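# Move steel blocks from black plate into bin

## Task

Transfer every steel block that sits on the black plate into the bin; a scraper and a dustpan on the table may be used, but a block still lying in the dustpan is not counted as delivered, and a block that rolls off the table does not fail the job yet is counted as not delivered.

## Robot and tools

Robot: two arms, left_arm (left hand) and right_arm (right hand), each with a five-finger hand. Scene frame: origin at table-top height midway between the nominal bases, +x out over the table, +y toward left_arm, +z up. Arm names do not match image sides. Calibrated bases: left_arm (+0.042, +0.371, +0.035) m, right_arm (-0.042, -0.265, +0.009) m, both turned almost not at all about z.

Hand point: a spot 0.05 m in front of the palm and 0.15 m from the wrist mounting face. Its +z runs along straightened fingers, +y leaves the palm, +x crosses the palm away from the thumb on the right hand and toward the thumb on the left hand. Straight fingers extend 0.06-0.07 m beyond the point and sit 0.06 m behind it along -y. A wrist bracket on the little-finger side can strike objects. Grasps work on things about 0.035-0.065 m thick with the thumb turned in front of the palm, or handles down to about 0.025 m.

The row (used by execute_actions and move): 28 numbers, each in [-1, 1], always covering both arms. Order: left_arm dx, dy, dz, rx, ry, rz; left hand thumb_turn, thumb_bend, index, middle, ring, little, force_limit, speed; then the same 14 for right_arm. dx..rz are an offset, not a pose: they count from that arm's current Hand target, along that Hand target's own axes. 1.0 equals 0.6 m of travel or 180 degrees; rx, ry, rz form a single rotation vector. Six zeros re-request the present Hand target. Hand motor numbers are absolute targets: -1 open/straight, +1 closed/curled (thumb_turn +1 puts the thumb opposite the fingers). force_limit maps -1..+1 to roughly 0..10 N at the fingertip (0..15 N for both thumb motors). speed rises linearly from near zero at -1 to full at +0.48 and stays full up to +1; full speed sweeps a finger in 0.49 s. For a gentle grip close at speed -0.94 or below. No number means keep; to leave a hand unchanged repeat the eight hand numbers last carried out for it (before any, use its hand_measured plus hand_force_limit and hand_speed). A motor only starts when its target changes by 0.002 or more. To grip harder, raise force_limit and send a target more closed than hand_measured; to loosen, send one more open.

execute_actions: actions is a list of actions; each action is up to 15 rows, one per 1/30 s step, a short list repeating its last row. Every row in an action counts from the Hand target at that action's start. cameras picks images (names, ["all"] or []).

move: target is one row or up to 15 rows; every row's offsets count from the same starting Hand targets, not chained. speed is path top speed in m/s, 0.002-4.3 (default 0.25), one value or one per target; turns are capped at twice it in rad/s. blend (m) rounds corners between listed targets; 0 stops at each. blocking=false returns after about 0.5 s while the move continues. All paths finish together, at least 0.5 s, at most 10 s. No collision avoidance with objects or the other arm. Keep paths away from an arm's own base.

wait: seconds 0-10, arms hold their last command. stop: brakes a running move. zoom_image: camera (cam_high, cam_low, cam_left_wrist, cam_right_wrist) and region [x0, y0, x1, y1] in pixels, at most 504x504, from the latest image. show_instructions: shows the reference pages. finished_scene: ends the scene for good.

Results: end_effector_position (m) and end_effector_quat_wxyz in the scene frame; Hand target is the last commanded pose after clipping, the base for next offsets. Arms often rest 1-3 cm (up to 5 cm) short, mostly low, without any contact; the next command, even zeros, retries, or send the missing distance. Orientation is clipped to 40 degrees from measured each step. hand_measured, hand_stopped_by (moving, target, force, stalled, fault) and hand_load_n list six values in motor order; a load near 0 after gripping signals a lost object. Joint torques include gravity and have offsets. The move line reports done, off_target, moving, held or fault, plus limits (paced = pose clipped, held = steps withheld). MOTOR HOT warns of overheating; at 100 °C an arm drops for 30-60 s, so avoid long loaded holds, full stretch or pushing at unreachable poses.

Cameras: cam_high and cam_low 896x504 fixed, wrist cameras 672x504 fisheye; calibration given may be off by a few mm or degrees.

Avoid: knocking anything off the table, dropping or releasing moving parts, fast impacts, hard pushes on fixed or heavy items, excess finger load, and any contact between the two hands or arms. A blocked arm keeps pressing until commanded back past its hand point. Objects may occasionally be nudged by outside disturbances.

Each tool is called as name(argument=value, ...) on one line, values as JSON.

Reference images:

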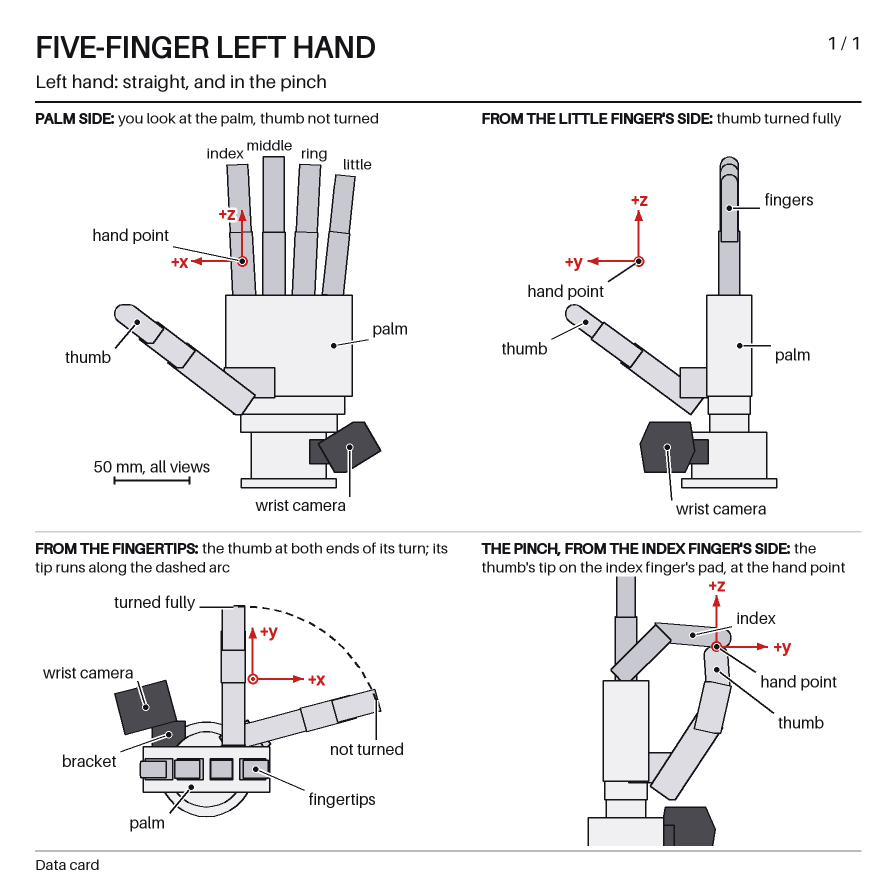

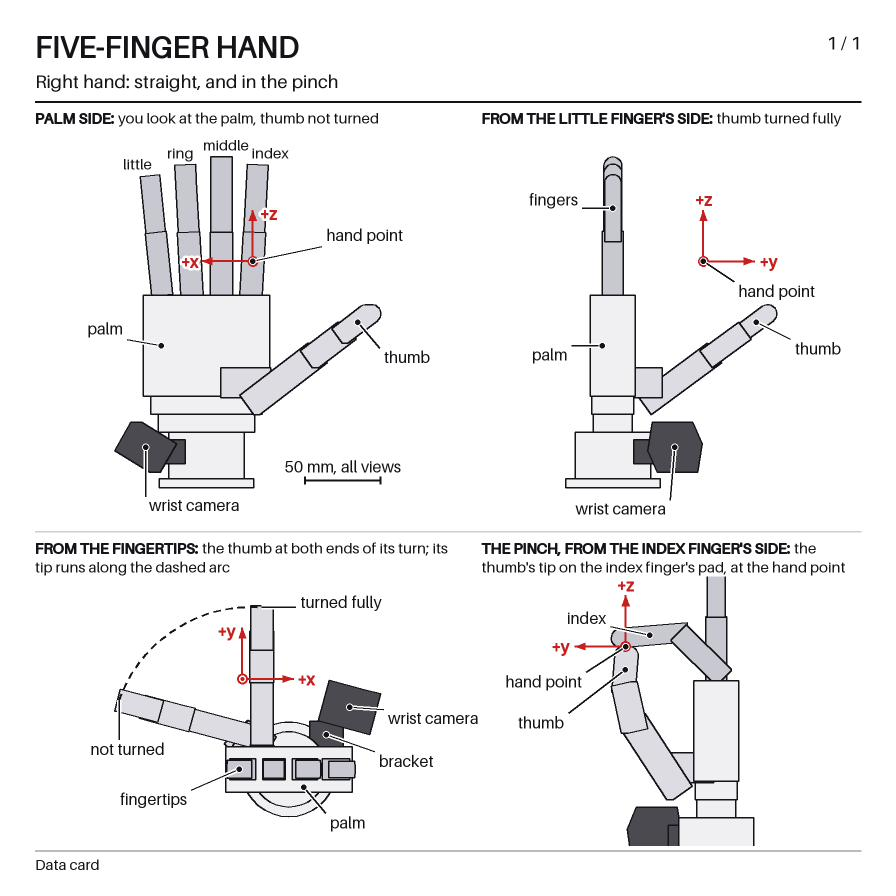

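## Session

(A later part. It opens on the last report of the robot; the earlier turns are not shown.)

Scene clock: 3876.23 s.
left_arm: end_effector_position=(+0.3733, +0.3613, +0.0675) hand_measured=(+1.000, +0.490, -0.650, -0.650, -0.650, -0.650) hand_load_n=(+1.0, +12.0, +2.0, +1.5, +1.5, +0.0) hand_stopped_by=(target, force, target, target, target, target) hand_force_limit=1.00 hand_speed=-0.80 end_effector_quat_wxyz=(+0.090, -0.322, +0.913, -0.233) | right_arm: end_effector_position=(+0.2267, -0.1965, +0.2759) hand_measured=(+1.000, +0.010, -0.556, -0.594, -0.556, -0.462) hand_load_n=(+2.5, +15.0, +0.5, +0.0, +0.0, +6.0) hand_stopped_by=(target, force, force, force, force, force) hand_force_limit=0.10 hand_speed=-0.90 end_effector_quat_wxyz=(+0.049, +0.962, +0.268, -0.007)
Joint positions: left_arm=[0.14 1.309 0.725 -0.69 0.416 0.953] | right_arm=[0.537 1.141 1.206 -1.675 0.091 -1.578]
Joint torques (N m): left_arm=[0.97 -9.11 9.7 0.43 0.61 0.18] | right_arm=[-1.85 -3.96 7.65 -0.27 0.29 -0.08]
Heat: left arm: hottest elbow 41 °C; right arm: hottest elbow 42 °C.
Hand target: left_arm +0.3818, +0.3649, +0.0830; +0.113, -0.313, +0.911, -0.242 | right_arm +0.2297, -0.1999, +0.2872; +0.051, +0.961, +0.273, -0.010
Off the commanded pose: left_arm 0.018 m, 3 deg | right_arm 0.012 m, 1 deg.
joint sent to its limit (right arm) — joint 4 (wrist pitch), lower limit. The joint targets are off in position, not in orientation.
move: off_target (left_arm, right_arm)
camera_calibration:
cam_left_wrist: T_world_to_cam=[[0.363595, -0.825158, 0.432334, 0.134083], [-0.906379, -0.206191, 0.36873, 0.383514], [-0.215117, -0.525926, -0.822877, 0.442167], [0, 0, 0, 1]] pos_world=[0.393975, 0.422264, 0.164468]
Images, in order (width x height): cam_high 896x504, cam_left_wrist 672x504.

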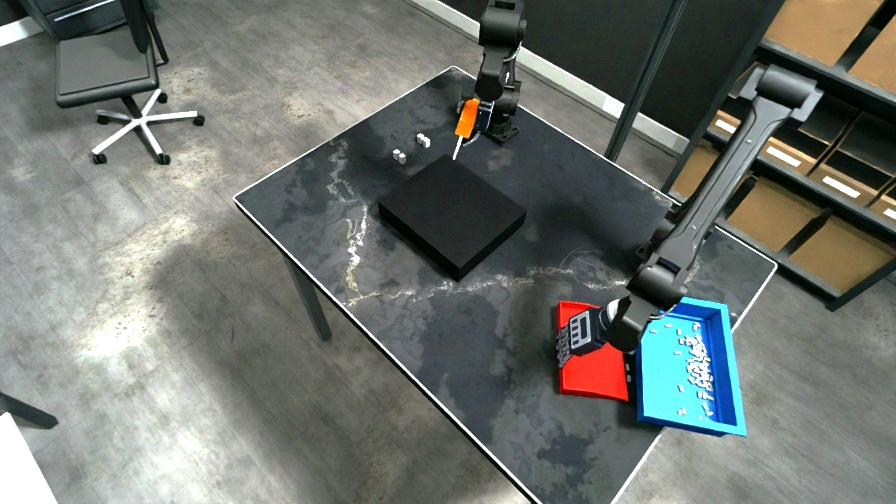

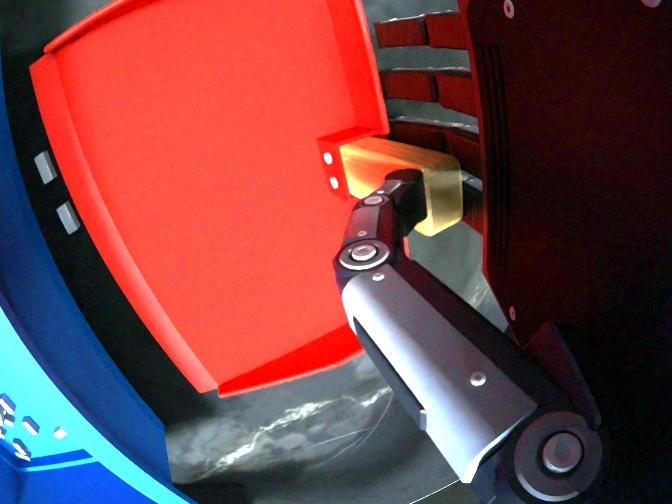

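move(target=[-0.006,0.0427,-0.025,0.0017,0.0157,0.0262,1,0.65,-0.65,-0.65,-0.65,-0.65,1,-0.8,0,0,0,0,0,0,1,0.8,-0.2,-0.2,-0.2,-0.3,0.1,-0.9], speed=0.05, cameras=["cam_high","cam_left_wrist"])

zoom_image(camera="cam_high", region=[530, 280, 670, 420])

Scene clock: 3893.60 s.
left_arm: end_effector_position=(+0.3571, +0.3822, +0.0682) hand_measured=(+1.000, +0.490, -0.650, -0.650, -0.650, -0.650) hand_load_n=(+1.0, +12.0, +3.0, +2.5, +1.5, +0.0) hand_stopped_by=(target, force, target, target, target, target) hand_force_limit=1.00 hand_speed=-0.80 end_effector_quat_wxyz=(+0.076, -0.278, +0.926, -0.245) | right_arm: end_effector_position=(+0.2267, -0.1965, +0.2759) hand_measured=(+1.000, +0.010, -0.556, -0.594, -0.556, -0.462) hand_load_n=(+2.0, +15.0, +1.0, +0.0, +0.0, +6.0) hand_stopped_by=(target, force, force, force, force, force) hand_force_limit=0.10 hand_speed=-0.90 end_effector_quat_wxyz=(+0.049, +0.962, +0.268, -0.007)
Joint positions: left_arm=[0.22 1.304 0.725 -0.779 0.477 1.139] | right_arm=[0.537 1.141 1.206 -1.675 0.091 -1.578]
Joint torques (N m): left_arm=[1.73 -8.76 9.77 0.17 0.42 0.24] | right_arm=[-1.9 -4.07 7.65 -0.24 0.29 -0.09]
Heat: left arm: hottest elbow 41 °C; right arm: hottest elbow 42 °C.
Hand target: left_arm +0.3660, +0.3903, +0.0829; +0.101, -0.269, +0.925, -0.248 | right_arm +0.2297, -0.1999, +0.2872; +0.051, +0.961, +0.273, -0.010
Off the commanded pose: left_arm 0.019 m, 3 deg | right_arm 0.012 m, 1 deg.
joint sent to its limit (right arm) — joint 4 (wrist pitch), lower limit. The joint targets are off in position, not in orientation.
move: off_target (left_arm, right_arm)
camera_calibration:
cam_left_wrist: T_world_to_cam=[[0.282277, -0.849043, 0.446594, 0.19419], [-0.921444, -0.110421, 0.372488, 0.341496], [-0.266946, -0.516656, -0.813515, 0.464505], [0, 0, 0, 1]] pos_world=[0.383851, 0.442573, 0.163954]
Images, in order (width x height): cam_high 896x504, cam_left_wrist 672x504.

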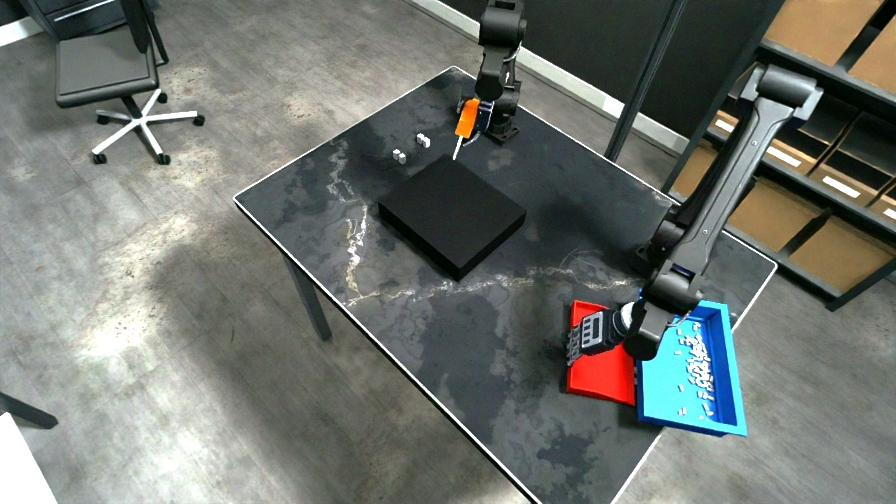

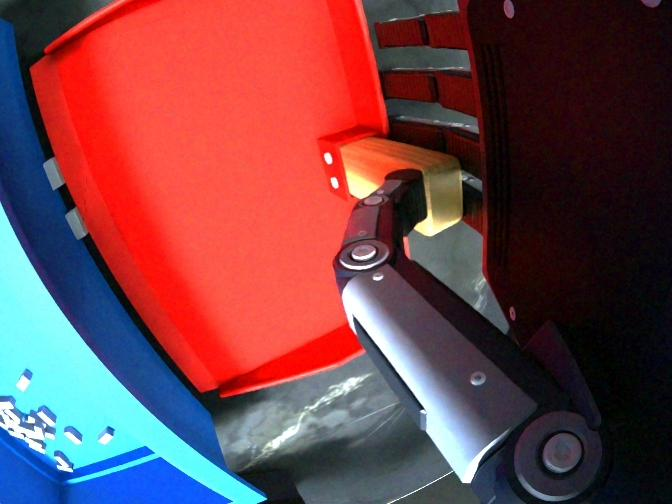

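Scaled by 3.600.

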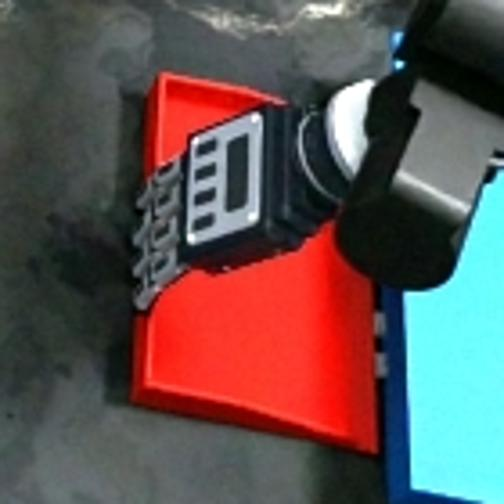

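move(target=[-0.003,0.0263,-0.013,0,0,0,1,0.65,-0.65,-0.65,-0.65,-0.65,1,-0.8,0,0,0,0,0,0,1,0.8,-0.2,-0.2,-0.2,-0.3,0.1,-0.9], speed=0.04, cameras=["cam_high","cam_left_wrist"])

zoom_image(camera="cam_left_wrist", region=[0, 80, 220, 300])

Scene clock: 3897.53 s.
left_arm: end_effector_position=(+0.3524, +0.3984, +0.0692) hand_measured=(+1.000, +0.490, -0.650, -0.650, -0.650, -0.650) hand_load_n=(+1.0, +12.5, +3.5, +2.5, +1.0, +0.0) hand_stopped_by=(target, force, target, target, target, target) hand_force_limit=1.00 hand_speed=-0.80 end_effector_quat_wxyz=(+0.079, -0.278, +0.925, -0.246) | right_arm: end_effector_position=(+0.2267, -0.1965, +0.2759) hand_measured=(+1.000, +0.010, -0.556, -0.594, -0.556, -0.462) hand_load_n=(+2.5, +15.0, +0.5, +0.0, +0.0, +6.0) hand_stopped_by=(target, force, force, force, force, force) hand_force_limit=0.10 hand_speed=-0.90 end_effector_quat_wxyz=(+0.049, +0.962, +0.268, -0.007)
Joint positions: left_arm=[0.274 1.3 0.725 -0.803 0.49 1.196] | right_arm=[0.537 1.141 1.206 -1.675 0.091 -1.578]
Joint torques (N m): left_arm=[1.61 -8.64 9.28 0.05 0.43 0.26] | right_arm=[-1.79 -3.96 7.62 -0.23 0.3 -0.08]
Heat: left arm: hottest elbow 41 °C; right arm: hottest elbow 42 °C.
Hand target: left_arm +0.3580, +0.4060, +0.0816; +0.101, -0.269, +0.925, -0.248 | right_arm +0.2297, -0.1999, +0.2872; +0.051, +0.961, +0.273, -0.010
Off the commanded pose: left_arm 0.015 m, 3 deg | right_arm 0.012 m, 1 deg.
joint sent to its limit (right arm) — joint 4 (wrist pitch), lower limit. The joint targets are off in position, not in orientation.
move: off_target (left_arm, right_arm)
camera_calibration:
cam_left_wrist: T_world_to_cam=[[0.280978, -0.848292, 0.448834, 0.208798], [-0.923706, -0.112133, 0.366325, 0.340523], [-0.260421, -0.51752, -0.815079, 0.470645], [0, 0, 0, 1]] pos_world=[0.378442, 0.458874, 0.165155]
Images, in order (width x height): cam_high 896x504, cam_left_wrist 672x504.

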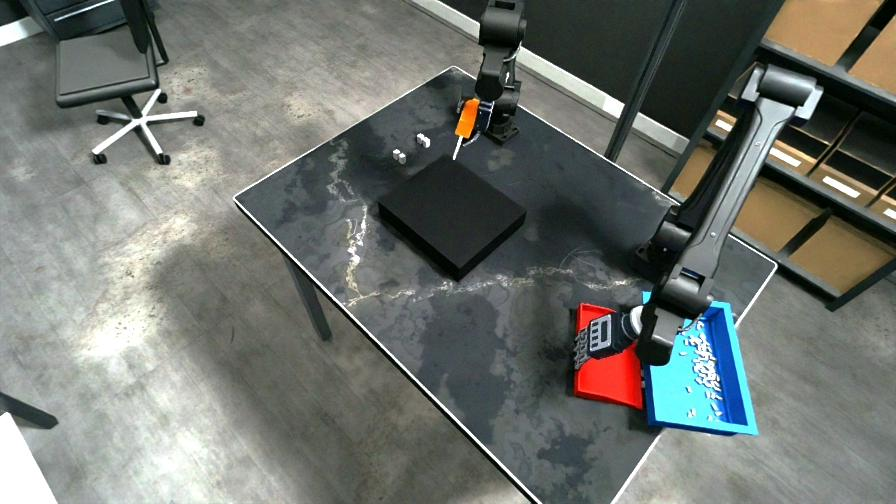

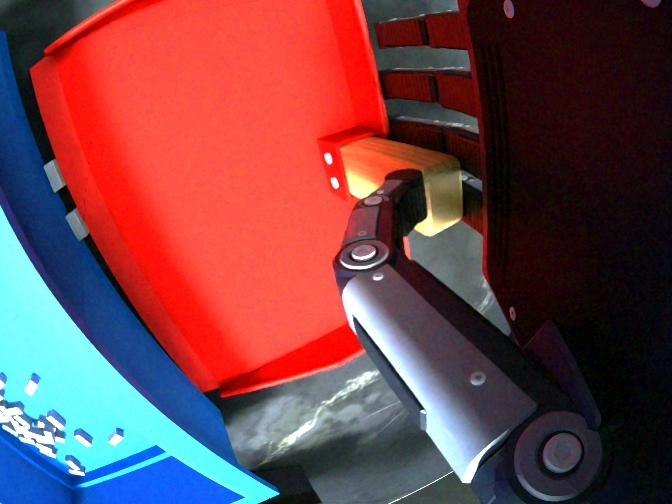

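Scaled by 2.291 from the camera's 672x504 image, which has a finer 960x720 frame.

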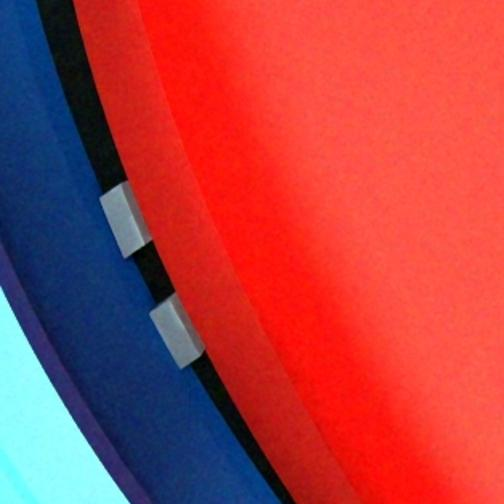

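move(target=[[0.002,-0.0502,0.0298,0,0,0,1,0.65,-0.65,-0.65,-0.65,-0.65,1,-0.8,0,0,0,0,0,0,1,0.8,-0.2,-0.2,-0.2,-0.3,0.1,-0.9],[0.0034,-0.0374,0.0512,0,0,0,1,0.65,-0.65,-0.65,-0.65,-0.65,1,-0.8,0,0,0,0,0,0,1,0.8,-0.2,-0.2,-0.2,-0.3,0.1,-0.9]], speed=0.05, cameras=["cam_high","cam_left_wrist"])

zoom_image(camera="cam_left_wrist", region=[0, 80, 220, 300])

Scene clock: 3909.90 s.
left_arm: end_effector_position=(+0.3666, +0.3758, +0.0645) hand_measured=(+1.000, +0.490, -0.650, -0.650, -0.650, -0.650) hand_load_n=(+1.0, +10.0, +2.0, +1.5, +0.0, +0.0) hand_stopped_by=(target, force, target, target, target, target) hand_force_limit=1.00 hand_speed=-0.80 end_effector_quat_wxyz=(+0.089, -0.270, +0.928, -0.243) | right_arm: end_effector_position=(+0.2267, -0.1965, +0.2759) hand_measured=(+1.000, +0.010, -0.556, -0.594, -0.556, -0.462) hand_load_n=(+2.0, +15.0, +0.5, +0.0, +0.0, +6.0) hand_stopped_by=(target, force, force, force, force, force) hand_force_limit=0.10 hand_speed=-0.90 end_effector_quat_wxyz=(+0.049, +0.962, +0.268, -0.007)
Joint positions: left_arm=[0.189 1.31 0.718 -0.726 0.463 1.118] | right_arm=[0.537 1.141 1.206 -1.675 0.091 -1.578]
Joint torques (N m): left_arm=[0.26 -5.89 9.32 1.48 0.44 -0.03] | right_arm=[-1.85 -4.07 7.6 -0.27 0.3 -0.09]
Heat: left arm: hottest elbow 41 °C; right arm: hottest elbow 42 °C.
Hand target: left_arm +0.3762, +0.3760, +0.0667; +0.101, -0.269, +0.925, -0.248 | right_arm +0.2297, -0.1999, +0.2872; +0.051, +0.961, +0.273, -0.010
Off the commanded pose: left_arm 0.010 m, 2 deg | right_arm 0.012 m, 1 deg.
joint sent to its limit (right arm) — joint 4 (wrist pitch), lower limit. The joint targets are off in position, not in orientation.
move: off_target (right_arm)
camera_calibration:
cam_left_wrist: T_world_to_cam=[[0.262338, -0.857906, 0.441787, 0.198663], [-0.932422, -0.107449, 0.345027, 0.355631], [-0.248531, -0.502445, -0.828119, 0.449619], [0, 0, 0, 1]] pos_world=[0.391225, 0.434555, 0.161869]
Images, in order (width x height): cam_high 896x504, cam_left_wrist 672x504.

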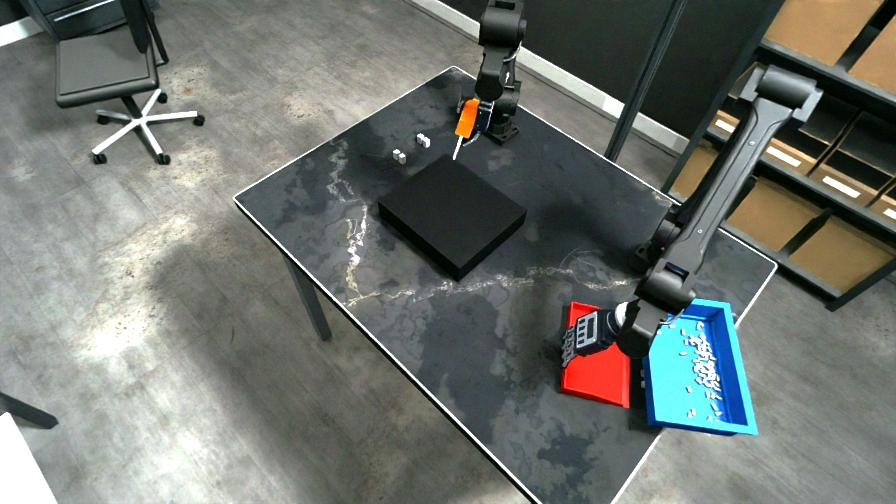

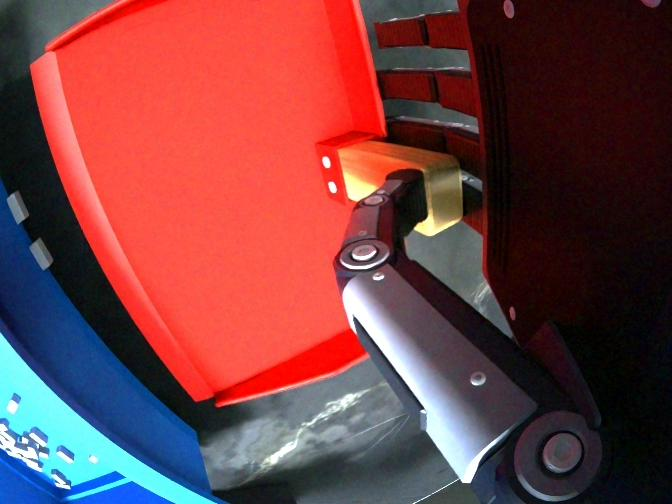

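Scaled by 2.291 from the camera's 672x504 image, which has a finer 960x720 frame.

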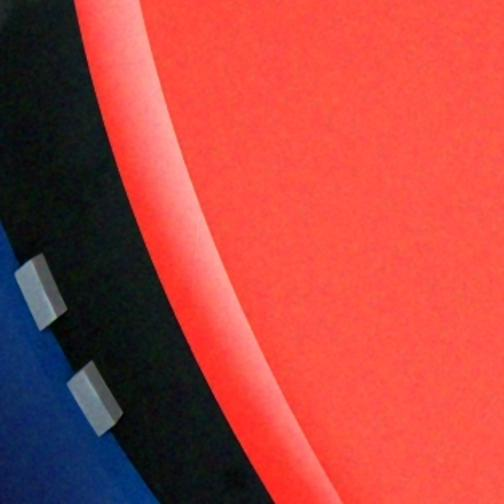

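move(target=[-0.002,0.0476,-0.0341,0,0,0,1,0.65,-0.65,-0.65,-0.65,-0.65,1,-0.8,0,0,0,0,0,0,1,0.8,-0.2,-0.2,-0.2,-0.3,0.1,-0.9], speed=0.04, cameras=["cam_left_wrist"])

zoom_image(camera="cam_left_wrist", region=[0, 80, 220, 300])

Scene clock: 3918.10 s.
left_arm: end_effector_position=(+0.3584, +0.3999, +0.0638) hand_measured=(+1.000, +0.490, -0.650, -0.650, -0.650, -0.650) hand_load_n=(+1.5, +9.5, +2.5, +1.5, +0.0, +0.0) hand_stopped_by=(target, force, target, target, target, target) hand_force_limit=1.00 hand_speed=-0.80 end_effector_quat_wxyz=(+0.090, -0.276, +0.924, -0.247) | right_arm: end_effector_position=(+0.2267, -0.1965, +0.2759) hand_measured=(+1.000, +0.010, -0.556, -0.594, -0.556, -0.462) hand_load_n=(+2.5, +15.0, +0.5, +0.0, +0.0, +6.0) hand_stopped_by=(target, force, force, force, force, force) hand_force_limit=0.10 hand_speed=-0.90 end_effector_quat_wxyz=(+0.049, +0.962, +0.268, -0.007)
Joint positions: left_arm=[0.274 1.309 0.715 -0.76 0.49 1.193] | right_arm=[0.537 1.141 1.206 -1.675 0.091 -1.578]
Joint torques (N m): left_arm=[1.49 -7.77 8.28 -0.02 0.42 0.28] | right_arm=[-1.85 -3.9 7.64 -0.23 0.3 -0.09]
Heat: left arm: hottest elbow 41 °C; right arm: hottest elbow 42 °C.
Hand target: left_arm +0.3578, +0.4059, +0.0696; +0.101, -0.269, +0.925, -0.248 | right_arm +0.2297, -0.1999, +0.2872; +0.051, +0.961, +0.273, -0.010
Off the commanded pose: left_arm 0.008 m, 2 deg | right_arm 0.012 m, 1 deg.
joint sent to its limit (right arm) — joint 4 (wrist pitch), lower limit. The joint targets are off in position, not in orientation.
move: off_target (right_arm)
camera_calibration:
cam_left_wrist: T_world_to_cam=[[0.273144, -0.849999, 0.450438, 0.214147], [-0.931372, -0.11651, 0.344922, 0.354053], [-0.240703, -0.513739, -0.823489, 0.460531], [0, 0, 0, 1]] pos_world=[0.382114, 0.459868, 0.160662]
Images, in order (width x height): cam_left_wrist 672x504.

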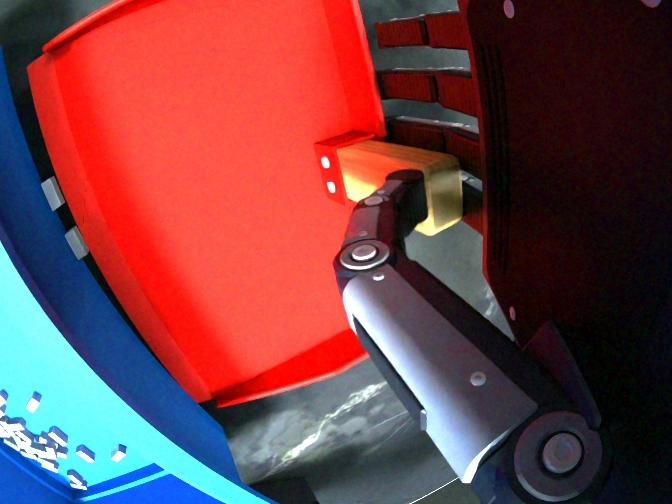

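Scaled by 2.291 from the camera's 672x504 image, which has a finer 960x720 frame.

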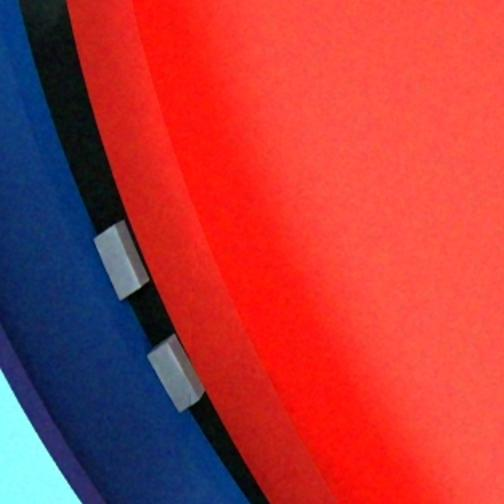

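move(target=[-0.0007,0.0163,-0.0084,0,0,0,1,0.65,-0.65,-0.65,-0.65,-0.65,1,-0.8,0,0,0,0,0,0,1,0.8,-0.2,-0.2,-0.2,-0.3,0.1,-0.9], speed=0.04, cameras=["cam_high","cam_left_wrist"])

zoom_image(camera="cam_left_wrist", region=[0, 80, 220, 300])

Scene clock: 3922.17 s.
left_arm: end_effector_position=(+0.3523, +0.4079, +0.0632) hand_measured=(+1.000, +0.490, -0.650, -0.650, -0.650, -0.650) hand_load_n=(+1.5, +9.0, +2.5, +1.5, +0.0, +0.0) hand_stopped_by=(target, force, target, target, target, target) hand_force_limit=1.00 hand_speed=-0.80 end_effector_quat_wxyz=(+0.088, -0.278, +0.924, -0.249) | right_arm: end_effector_position=(+0.2267, -0.1965, +0.2759) hand_measured=(+1.000, +0.010, -0.556, -0.594, -0.556, -0.462) hand_load_n=(+2.5, +15.0, +0.5, +0.0, +0.0, +6.5) hand_stopped_by=(target, force, force, force, force, force) hand_force_limit=0.10 hand_speed=-0.90 end_effector_quat_wxyz=(+0.049, +0.962, +0.268, -0.007)
Joint positions: left_arm=[0.306 1.306 0.711 -0.779 0.5 1.225] | right_arm=[0.537 1.141 1.206 -1.675 0.091 -1.578]
Joint torques (N m): left_arm=[1.61 -7.82 8.2 -0.01 0.33 0.31] | right_arm=[-1.79 -4.01 7.61 -0.25 0.3 -0.09]
Heat: left arm: hottest elbow 40 °C; right arm: hottest elbow 42 °C.
Hand target: left_arm +0.3522, +0.4153, +0.0689; +0.101, -0.269, +0.925, -0.248 | right_arm +0.2297, -0.1999, +0.2872; +0.051, +0.961, +0.273, -0.010
Off the commanded pose: left_arm 0.009 m, 2 deg | right_arm 0.012 m, 1 deg.
joint sent to its limit (right arm) — joint 4 (wrist pitch), lower limit. The joint targets are off in position, not in orientation.
move: off_target (right_arm)
camera_calibration:
cam_left_wrist: T_world_to_cam=[[0.276488, -0.846741, 0.454515, 0.22012], [-0.930016, -0.116593, 0.348534, 0.348768], [-0.242125, -0.519071, -0.81972, 0.465113], [0, 0, 0, 1]] pos_world=[0.376116, 0.468475, 0.159657]
Images, in order (width x height): cam_high 896x504, cam_left_wrist 672x504.

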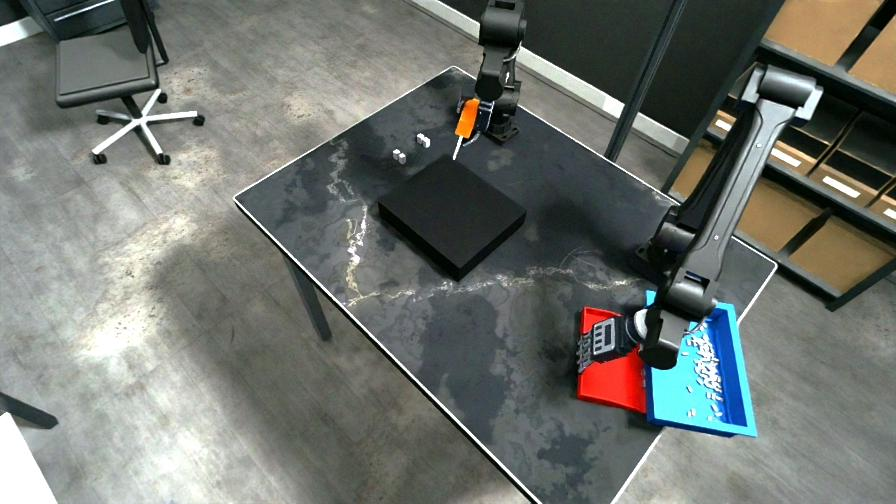

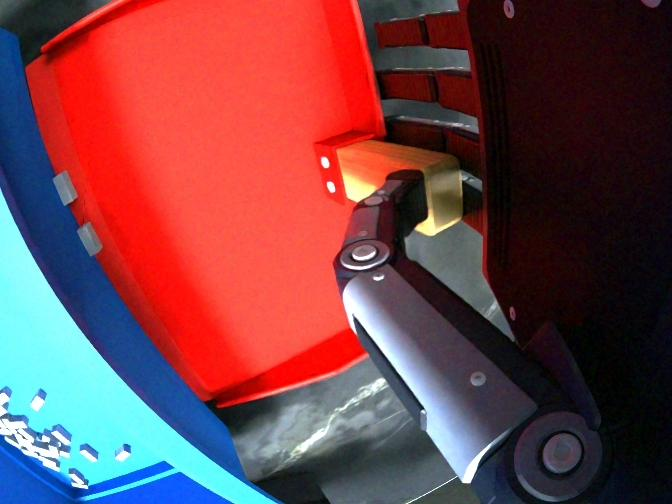

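Scaled by 2.291 from the camera's 672x504 image, which has a finer 960x720 frame.

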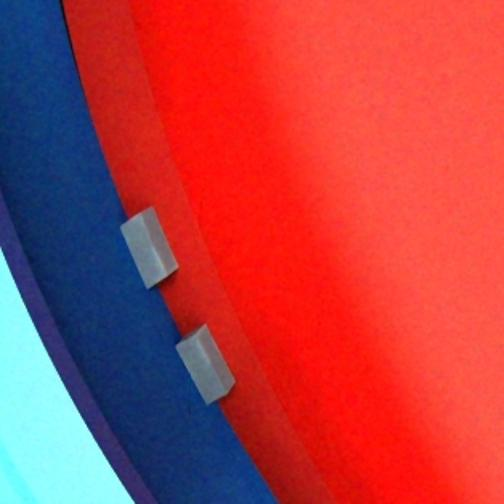

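move(target=[[0.0001,-0.0186,0.0014,-0.044,0,0,1,0.65,-0.65,-0.65,-0.65,-0.65,1,-0.8,0,0,0,0,0,0,1,0.8,-0.2,-0.2,-0.2,-0.3,0.1,-0.9],[-0.0006,-0.0487,-0.0098,-0.1,0,0,1,0.65,-0.65,-0.65,-0.65,-0.65,1,-0.8,0,0,0,0,0,0,1,0.8,-0.2,-0.2,-0.2,-0.3,0.1,-0.9]], speed=0.06, blend=[0.005,0], cameras=["cam_high","cam_left_wrist"])

zoom_image(camera="cam_left_wrist", region=[0, 80, 220, 300])

Scene clock: 3932.67 s.
left_arm: end_effector_position=(+0.3521, +0.3944, +0.0763) hand_measured=(+1.000, +0.490, -0.650, -0.652, -0.650, -0.650) hand_load_n=(+1.0, +14.0, +5.0, +8.5, +2.0, +0.0) hand_stopped_by=(target, force, target, target, target, target) hand_force_limit=1.00 hand_speed=-0.80 end_effector_quat_wxyz=(+0.057, -0.267, +0.956, -0.107) | right_arm: end_effector_position=(+0.2267, -0.1965, +0.2759) hand_measured=(+1.000, +0.010, -0.556, -0.594, -0.556, -0.462) hand_load_n=(+2.5, +15.0, +0.5, +0.0, +0.0, +6.5) hand_stopped_by=(target, force, force, force, force, force) hand_force_limit=0.10 hand_speed=-0.90 end_effector_quat_wxyz=(+0.049, +0.962, +0.268, -0.007)
Joint positions: left_arm=[0.088 1.324 0.787 -0.877 0.187 1.082] | right_arm=[0.537 1.141 1.206 -1.675 0.091 -1.578]
Joint torques (N m): left_arm=[0.21 -5.25 13.3 -0.69 -0.32 -0.12] | right_arm=[-1.79 -3.96 7.62 -0.28 0.29 -0.1]
Heat: left arm: hottest elbow 40 °C; right arm: hottest elbow 42 °C.
Hand target: left_arm +0.3637, +0.3964, +0.0890; +0.058, -0.281, +0.953, -0.100 | right_arm +0.2297, -0.1999, +0.2872; +0.051, +0.961, +0.273, -0.010
Off the commanded pose: left_arm 0.017 m, 2 deg | right_arm 0.012 m, 1 deg.
joint sent to its limit (right arm) — joint 4 (wrist pitch), lower limit. The joint targets are off in position, not in orientation.
move: off_target (left_arm, right_arm)
camera_calibration:
cam_left_wrist: T_world_to_cam=[[0.294682, -0.938791, 0.178422, 0.253868], [-0.880524, -0.194214, 0.432388, 0.349239], [-0.371269, -0.284522, -0.883859, 0.426643], [0, 0, 0, 1]] pos_world=[0.391102, 0.427545, 0.18079]
Images, in order (width x height): cam_high 896x504, cam_left_wrist 672x504.

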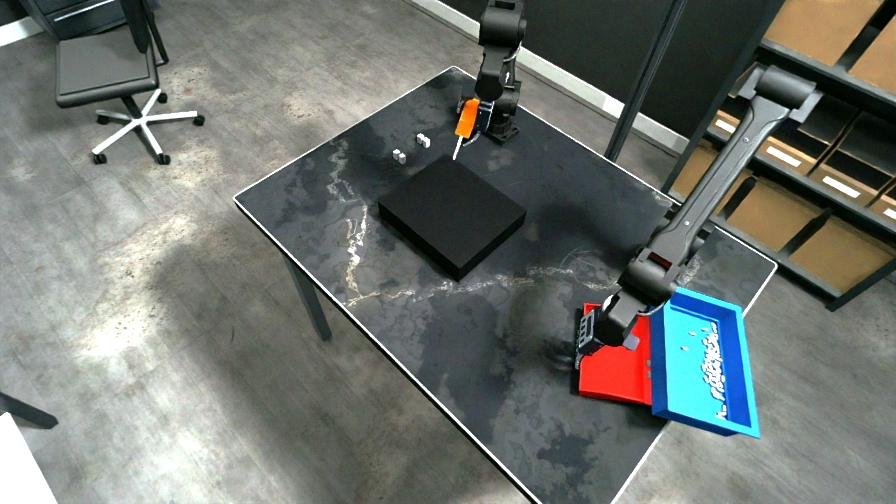

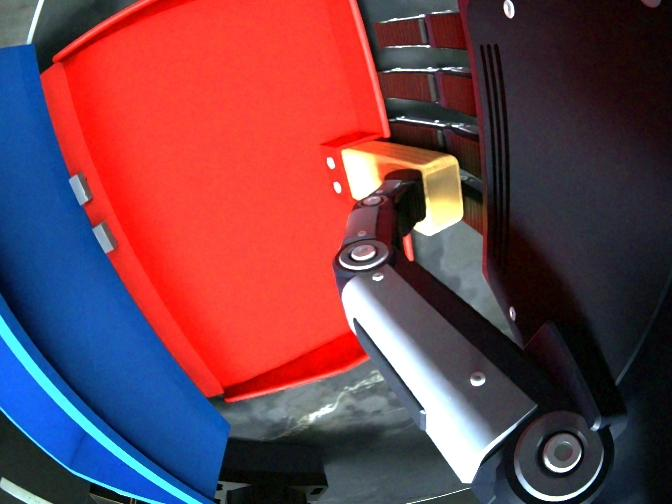

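Scaled by 2.291 from the camera's 672x504 image, which has a finer 960x720 frame.

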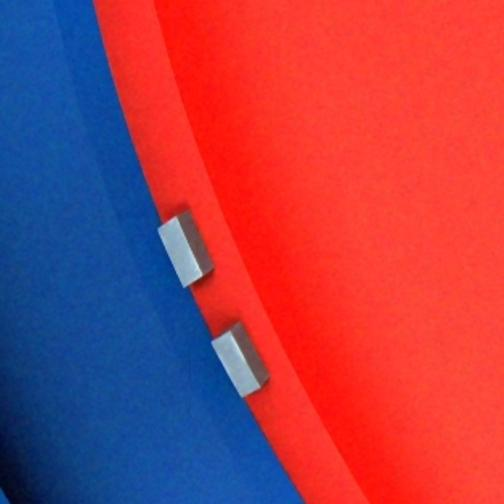

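move(target=[0.0004,-0.0525,-0.0052,-0.06,0,0,1,0.65,-0.65,-0.65,-0.65,-0.65,1,-0.8,0,0,0,0,0,0,1,0.8,-0.2,-0.2,-0.2,-0.3,0.1,-0.9], speed=0.06, cameras=["cam_high","cam_left_wrist"])

zoom_image(camera="cam_left_wrist", region=[0, 80, 220, 300])

zoom_image(camera="cam_high", region=[600, 270, 780, 450])

Scene clock: 3943.33 s.
left_arm: end_effector_position=(+0.3560, +0.3760, +0.0820) hand_measured=(+1.000, +0.490, -0.650, -0.650, -0.650, -0.650) hand_load_n=(+1.0, +12.0, +4.5, +3.5, +0.5, +0.0) hand_stopped_by=(target, force, target, target, target, target) hand_force_limit=1.00 hand_speed=-0.80 end_effector_quat_wxyz=(+0.015, -0.288, +0.957, -0.008) | right_arm: end_effector_position=(+0.2267, -0.1965, +0.2759) hand_measured=(+1.000, +0.010, -0.556, -0.594, -0.556, -0.462) hand_load_n=(+2.5, +15.0, +0.5, +0.0, +0.0, +6.0) hand_stopped_by=(target, force, force, force, force, force) hand_force_limit=0.10 hand_speed=-0.90 end_effector_quat_wxyz=(+0.049, +0.962, +0.268, -0.007)
Joint positions: left_arm=[-0.055 1.436 0.893 -0.995 0.005 0.915] | right_arm=[0.537 1.141 1.206 -1.675 0.091 -1.578]
Joint torques (N m): left_arm=[0.21 -7.41 14.3 -0.44 -0.12 -0.04] | right_arm=[-1.73 -4.13 7.65 -0.21 0.29 -0.09]
Heat: left arm: hottest elbow 41 °C; right arm: hottest elbow 42 °C.
Hand target: left_arm +0.3795, +0.3709, +0.0990; +0.031, -0.285, +0.958, -0.010 | right_arm +0.2297, -0.1999, +0.2872; +0.051, +0.961, +0.273, -0.010
Off the commanded pose: left_arm 0.029 m, 2 deg | right_arm 0.012 m, 1 deg.
joint sent to its limit (right arm) — joint 4 (wrist pitch), lower limit. The joint targets are off in position, not in orientation.
move: off_target (left_arm, right_arm)
camera_calibration:
cam_left_wrist: T_world_to_cam=[[0.34448, -0.938532, -0.0221821, 0.233016], [-0.804221, -0.307207, 0.508776, 0.355727], [-0.484317, -0.157424, -0.860613, 0.418434], [0, 0, 0, 1]] pos_world=[0.408469, 0.393846, 0.184293]
Images, in order (width x height): cam_high 896x504, cam_left_wrist 672x504.

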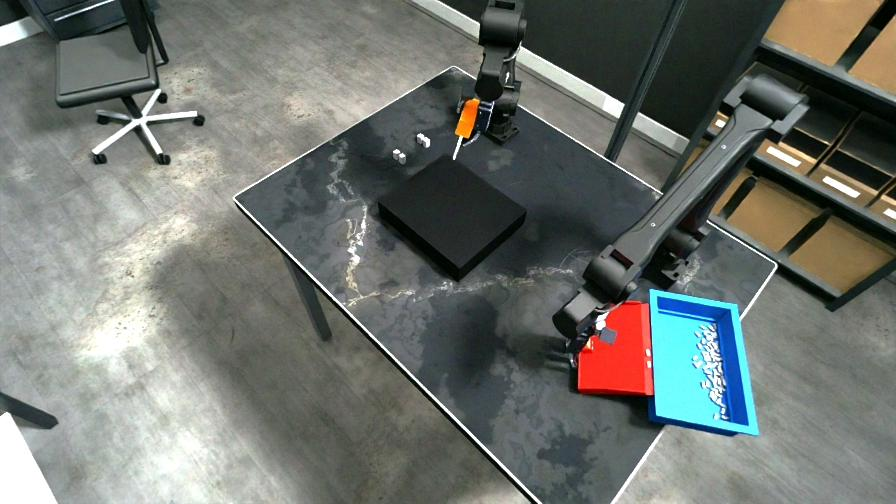

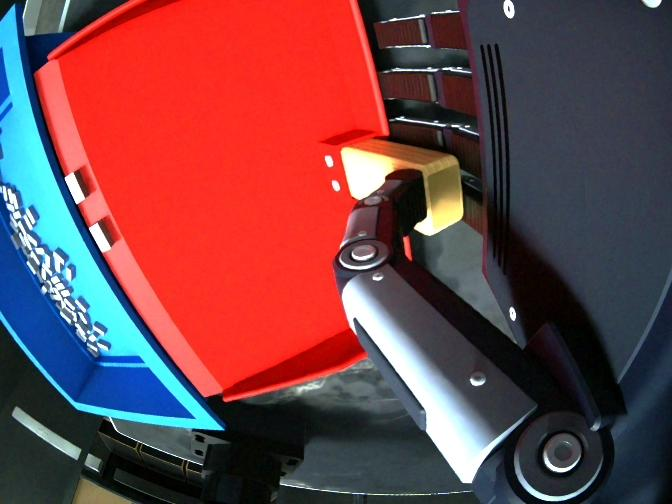

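Scaled by 2.291 from the camera's 672x504 image, which has a finer 960x720 frame.

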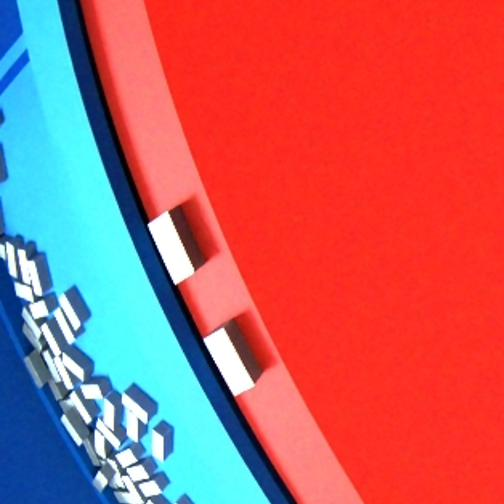

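Scaled by 2.800.

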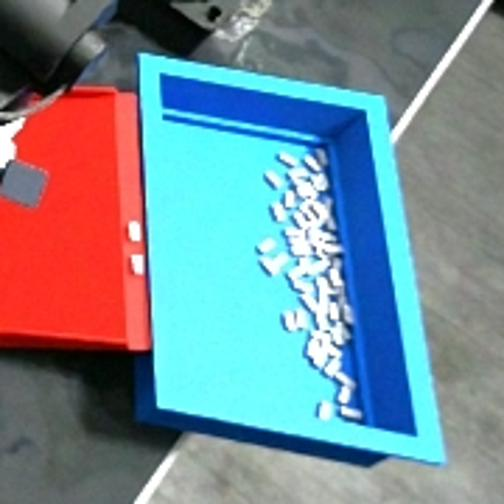

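move(target=[0.0013,-0.0488,0.011,0,0,0,1,0.65,-0.65,-0.65,-0.65,-0.65,1,-0.8,0,0,0,0,0,0,1,0.8,-0.2,-0.2,-0.2,-0.3,0.1,-0.9], speed=0.04, cameras=["cam_high","cam_left_wrist"])

zoom_image(camera="cam_high", region=[600, 270, 780, 450])

Scene clock: 3971.17 s.
left_arm: end_effector_position=(+0.3692, +0.3569, +0.0819) hand_measured=(+1.000, +0.490, -0.650, -0.650, -0.650, -0.650) hand_load_n=(+1.0, +11.5, +3.5, +2.5, +0.5, +0.0) hand_stopped_by=(target, force, target, target, target, target) hand_force_limit=1.00 hand_speed=-0.80 end_effector_quat_wxyz=(+0.012, -0.285, +0.958, +0.002) | right_arm: end_effector_position=(+0.2267, -0.1965, +0.2759) hand_measured=(+1.000, +0.010, -0.556, -0.594, -0.556, -0.462) hand_load_n=(+2.5, +15.0, +0.5, +0.0, +0.0, +6.0) hand_stopped_by=(target, force, force, force, force, force) hand_force_limit=0.10 hand_speed=-0.90 end_effector_quat_wxyz=(+0.049, +0.962, +0.268, -0.007)
Joint positions: left_arm=[-0.111 1.484 0.941 -1.007 -0.014 0.864] | right_arm=[0.537 1.141 1.206 -1.675 0.091 -1.578]
Joint torques (N m): left_arm=[0.15 -7.53 13.85 -0.02 -0.01 -0.02] | right_arm=[-1.73 -4.01 7.62 -0.25 0.29 -0.09]
Heat: left arm: hottest elbow 42 °C; right arm: hottest elbow 42 °C.
Hand target: left_arm +0.3952, +0.3460, +0.0935; +0.031, -0.285, +0.958, -0.010 | right_arm +0.2297, -0.1999, +0.2872; +0.051, +0.961, +0.273, -0.010
Off the commanded pose: left_arm 0.030 m, 3 deg | right_arm 0.012 m, 1 deg.
joint sent to its limit (right arm) — joint 4 (wrist pitch), lower limit. The joint targets are off in position, not in orientation.
move: off_target (left_arm, right_arm)
camera_calibration:
cam_left_wrist: T_world_to_cam=[[0.338873, -0.939862, -0.0427156, 0.214673], [-0.800676, -0.311935, 0.511482, 0.360686], [-0.494047, -0.139126, -0.858232, 0.41866], [0, 0, 0, 1]] pos_world=[0.422883, 0.37252, 0.183992]
Images, in order (width x height): cam_high 896x504, cam_left_wrist 672x504.

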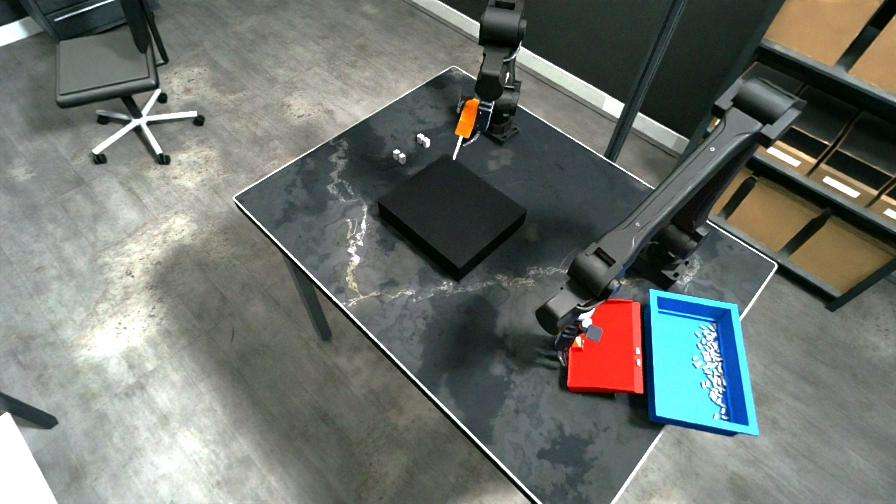

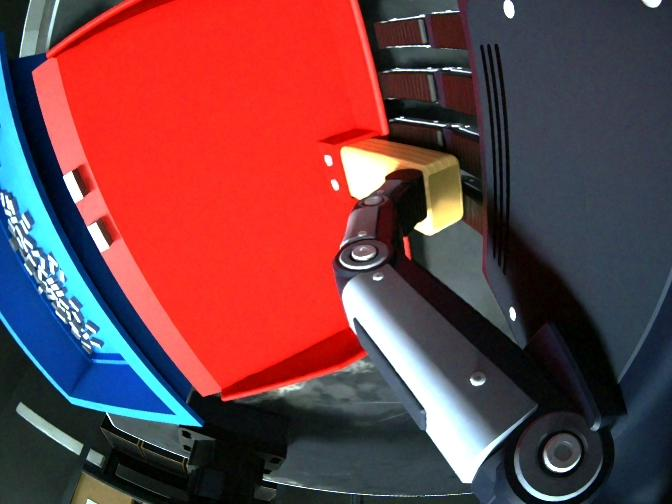

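Scaled by 2.800.

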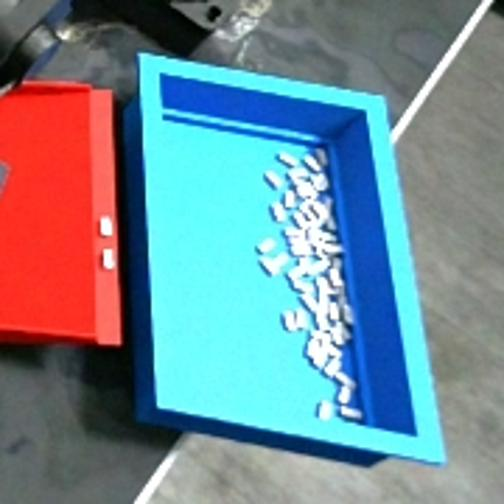

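move(target=[-0.001,-0.0344,-0.0321,-0.083,0,0,1,0.65,-0.65,-0.65,-0.65,-0.65,1,-0.8,0,0,0,0,0,0,1,0.8,-0.2,-0.2,-0.2,-0.3,0.1,-0.9], speed=0.08, cameras=["cam_high","cam_left_wrist"])

Scene clock: 3979.30 s.
left_arm: end_effector_position=(+0.3845, +0.3318, +0.0956) hand_measured=(+1.000, +0.490, -0.650, -0.650, -0.650, -0.650) hand_load_n=(+1.0, +12.0, +4.0, +4.5, +1.5, +0.0) hand_stopped_by=(target, force, target, target, target, target) hand_force_limit=1.00 hand_speed=-0.80 end_effector_quat_wxyz=(-0.023, -0.284, +0.952, +0.115) | right_arm: end_effector_position=(+0.2267, -0.1965, +0.2759) hand_measured=(+1.000, +0.010, -0.556, -0.594, -0.556, -0.462) hand_load_n=(+2.0, +15.0, +0.5, +0.0, +0.0, +6.5) hand_stopped_by=(target, force, force, force, force, force) hand_force_limit=0.10 hand_speed=-0.90 end_effector_quat_wxyz=(+0.049, +0.962, +0.268, -0.007)
Joint positions: left_arm=[-0.24 1.648 1.117 -1.2 -0.173 0.72] | right_arm=[0.537 1.141 1.206 -1.675 0.091 -1.578]
Joint torques (N m): left_arm=[0.5 -10.81 14.01 -1.31 -0.56 -0.04] | right_arm=[-1.85 -3.84 7.64 -0.25 0.29 -0.09]
Heat: left arm: hottest elbow 43 °C; right arm: hottest elbow 42 °C.
Hand target: left_arm +0.4057, +0.3290, +0.1135; -0.006, -0.287, +0.951, +0.115 | right_arm +0.2297, -0.1999, +0.2872; +0.051, +0.961, +0.273, -0.010
Off the commanded pose: left_arm 0.028 m, 2 deg | right_arm 0.012 m, 1 deg.
joint sent to its limit (right arm) — joint 4 (wrist pitch), lower limit. The joint targets are off in position, not in orientation.
move: off_target (left_arm, right_arm)
camera_calibration:
cam_left_wrist: T_world_to_cam=[[0.322069, -0.907454, -0.269815, 0.203926], [-0.729813, -0.419519, 0.539794, 0.363821], [-0.60303, 0.0230634, -0.797385, 0.416741], [0, 0, 0, 1]] pos_world=[0.45115, 0.328072, 0.190937]
Images, in order (width x height): cam_high 896x504, cam_left_wrist 672x504.

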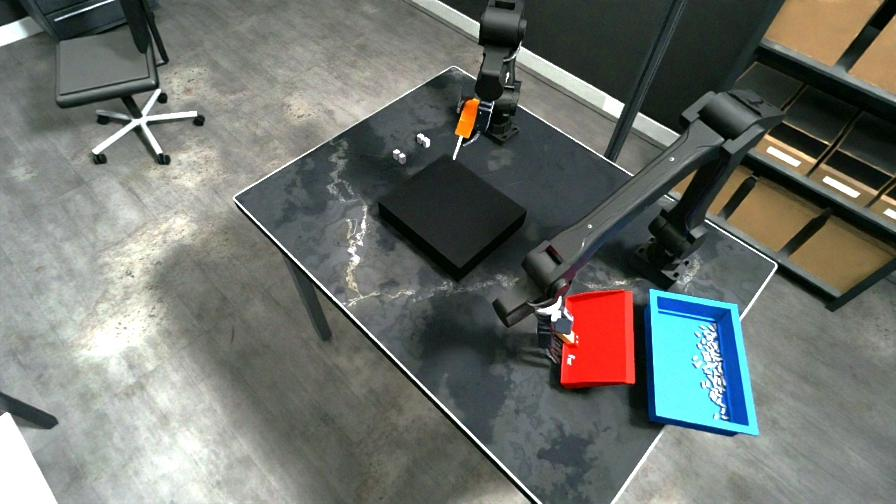

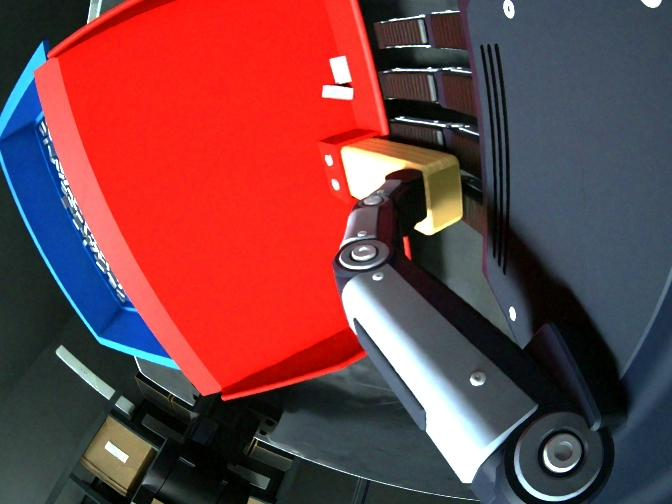

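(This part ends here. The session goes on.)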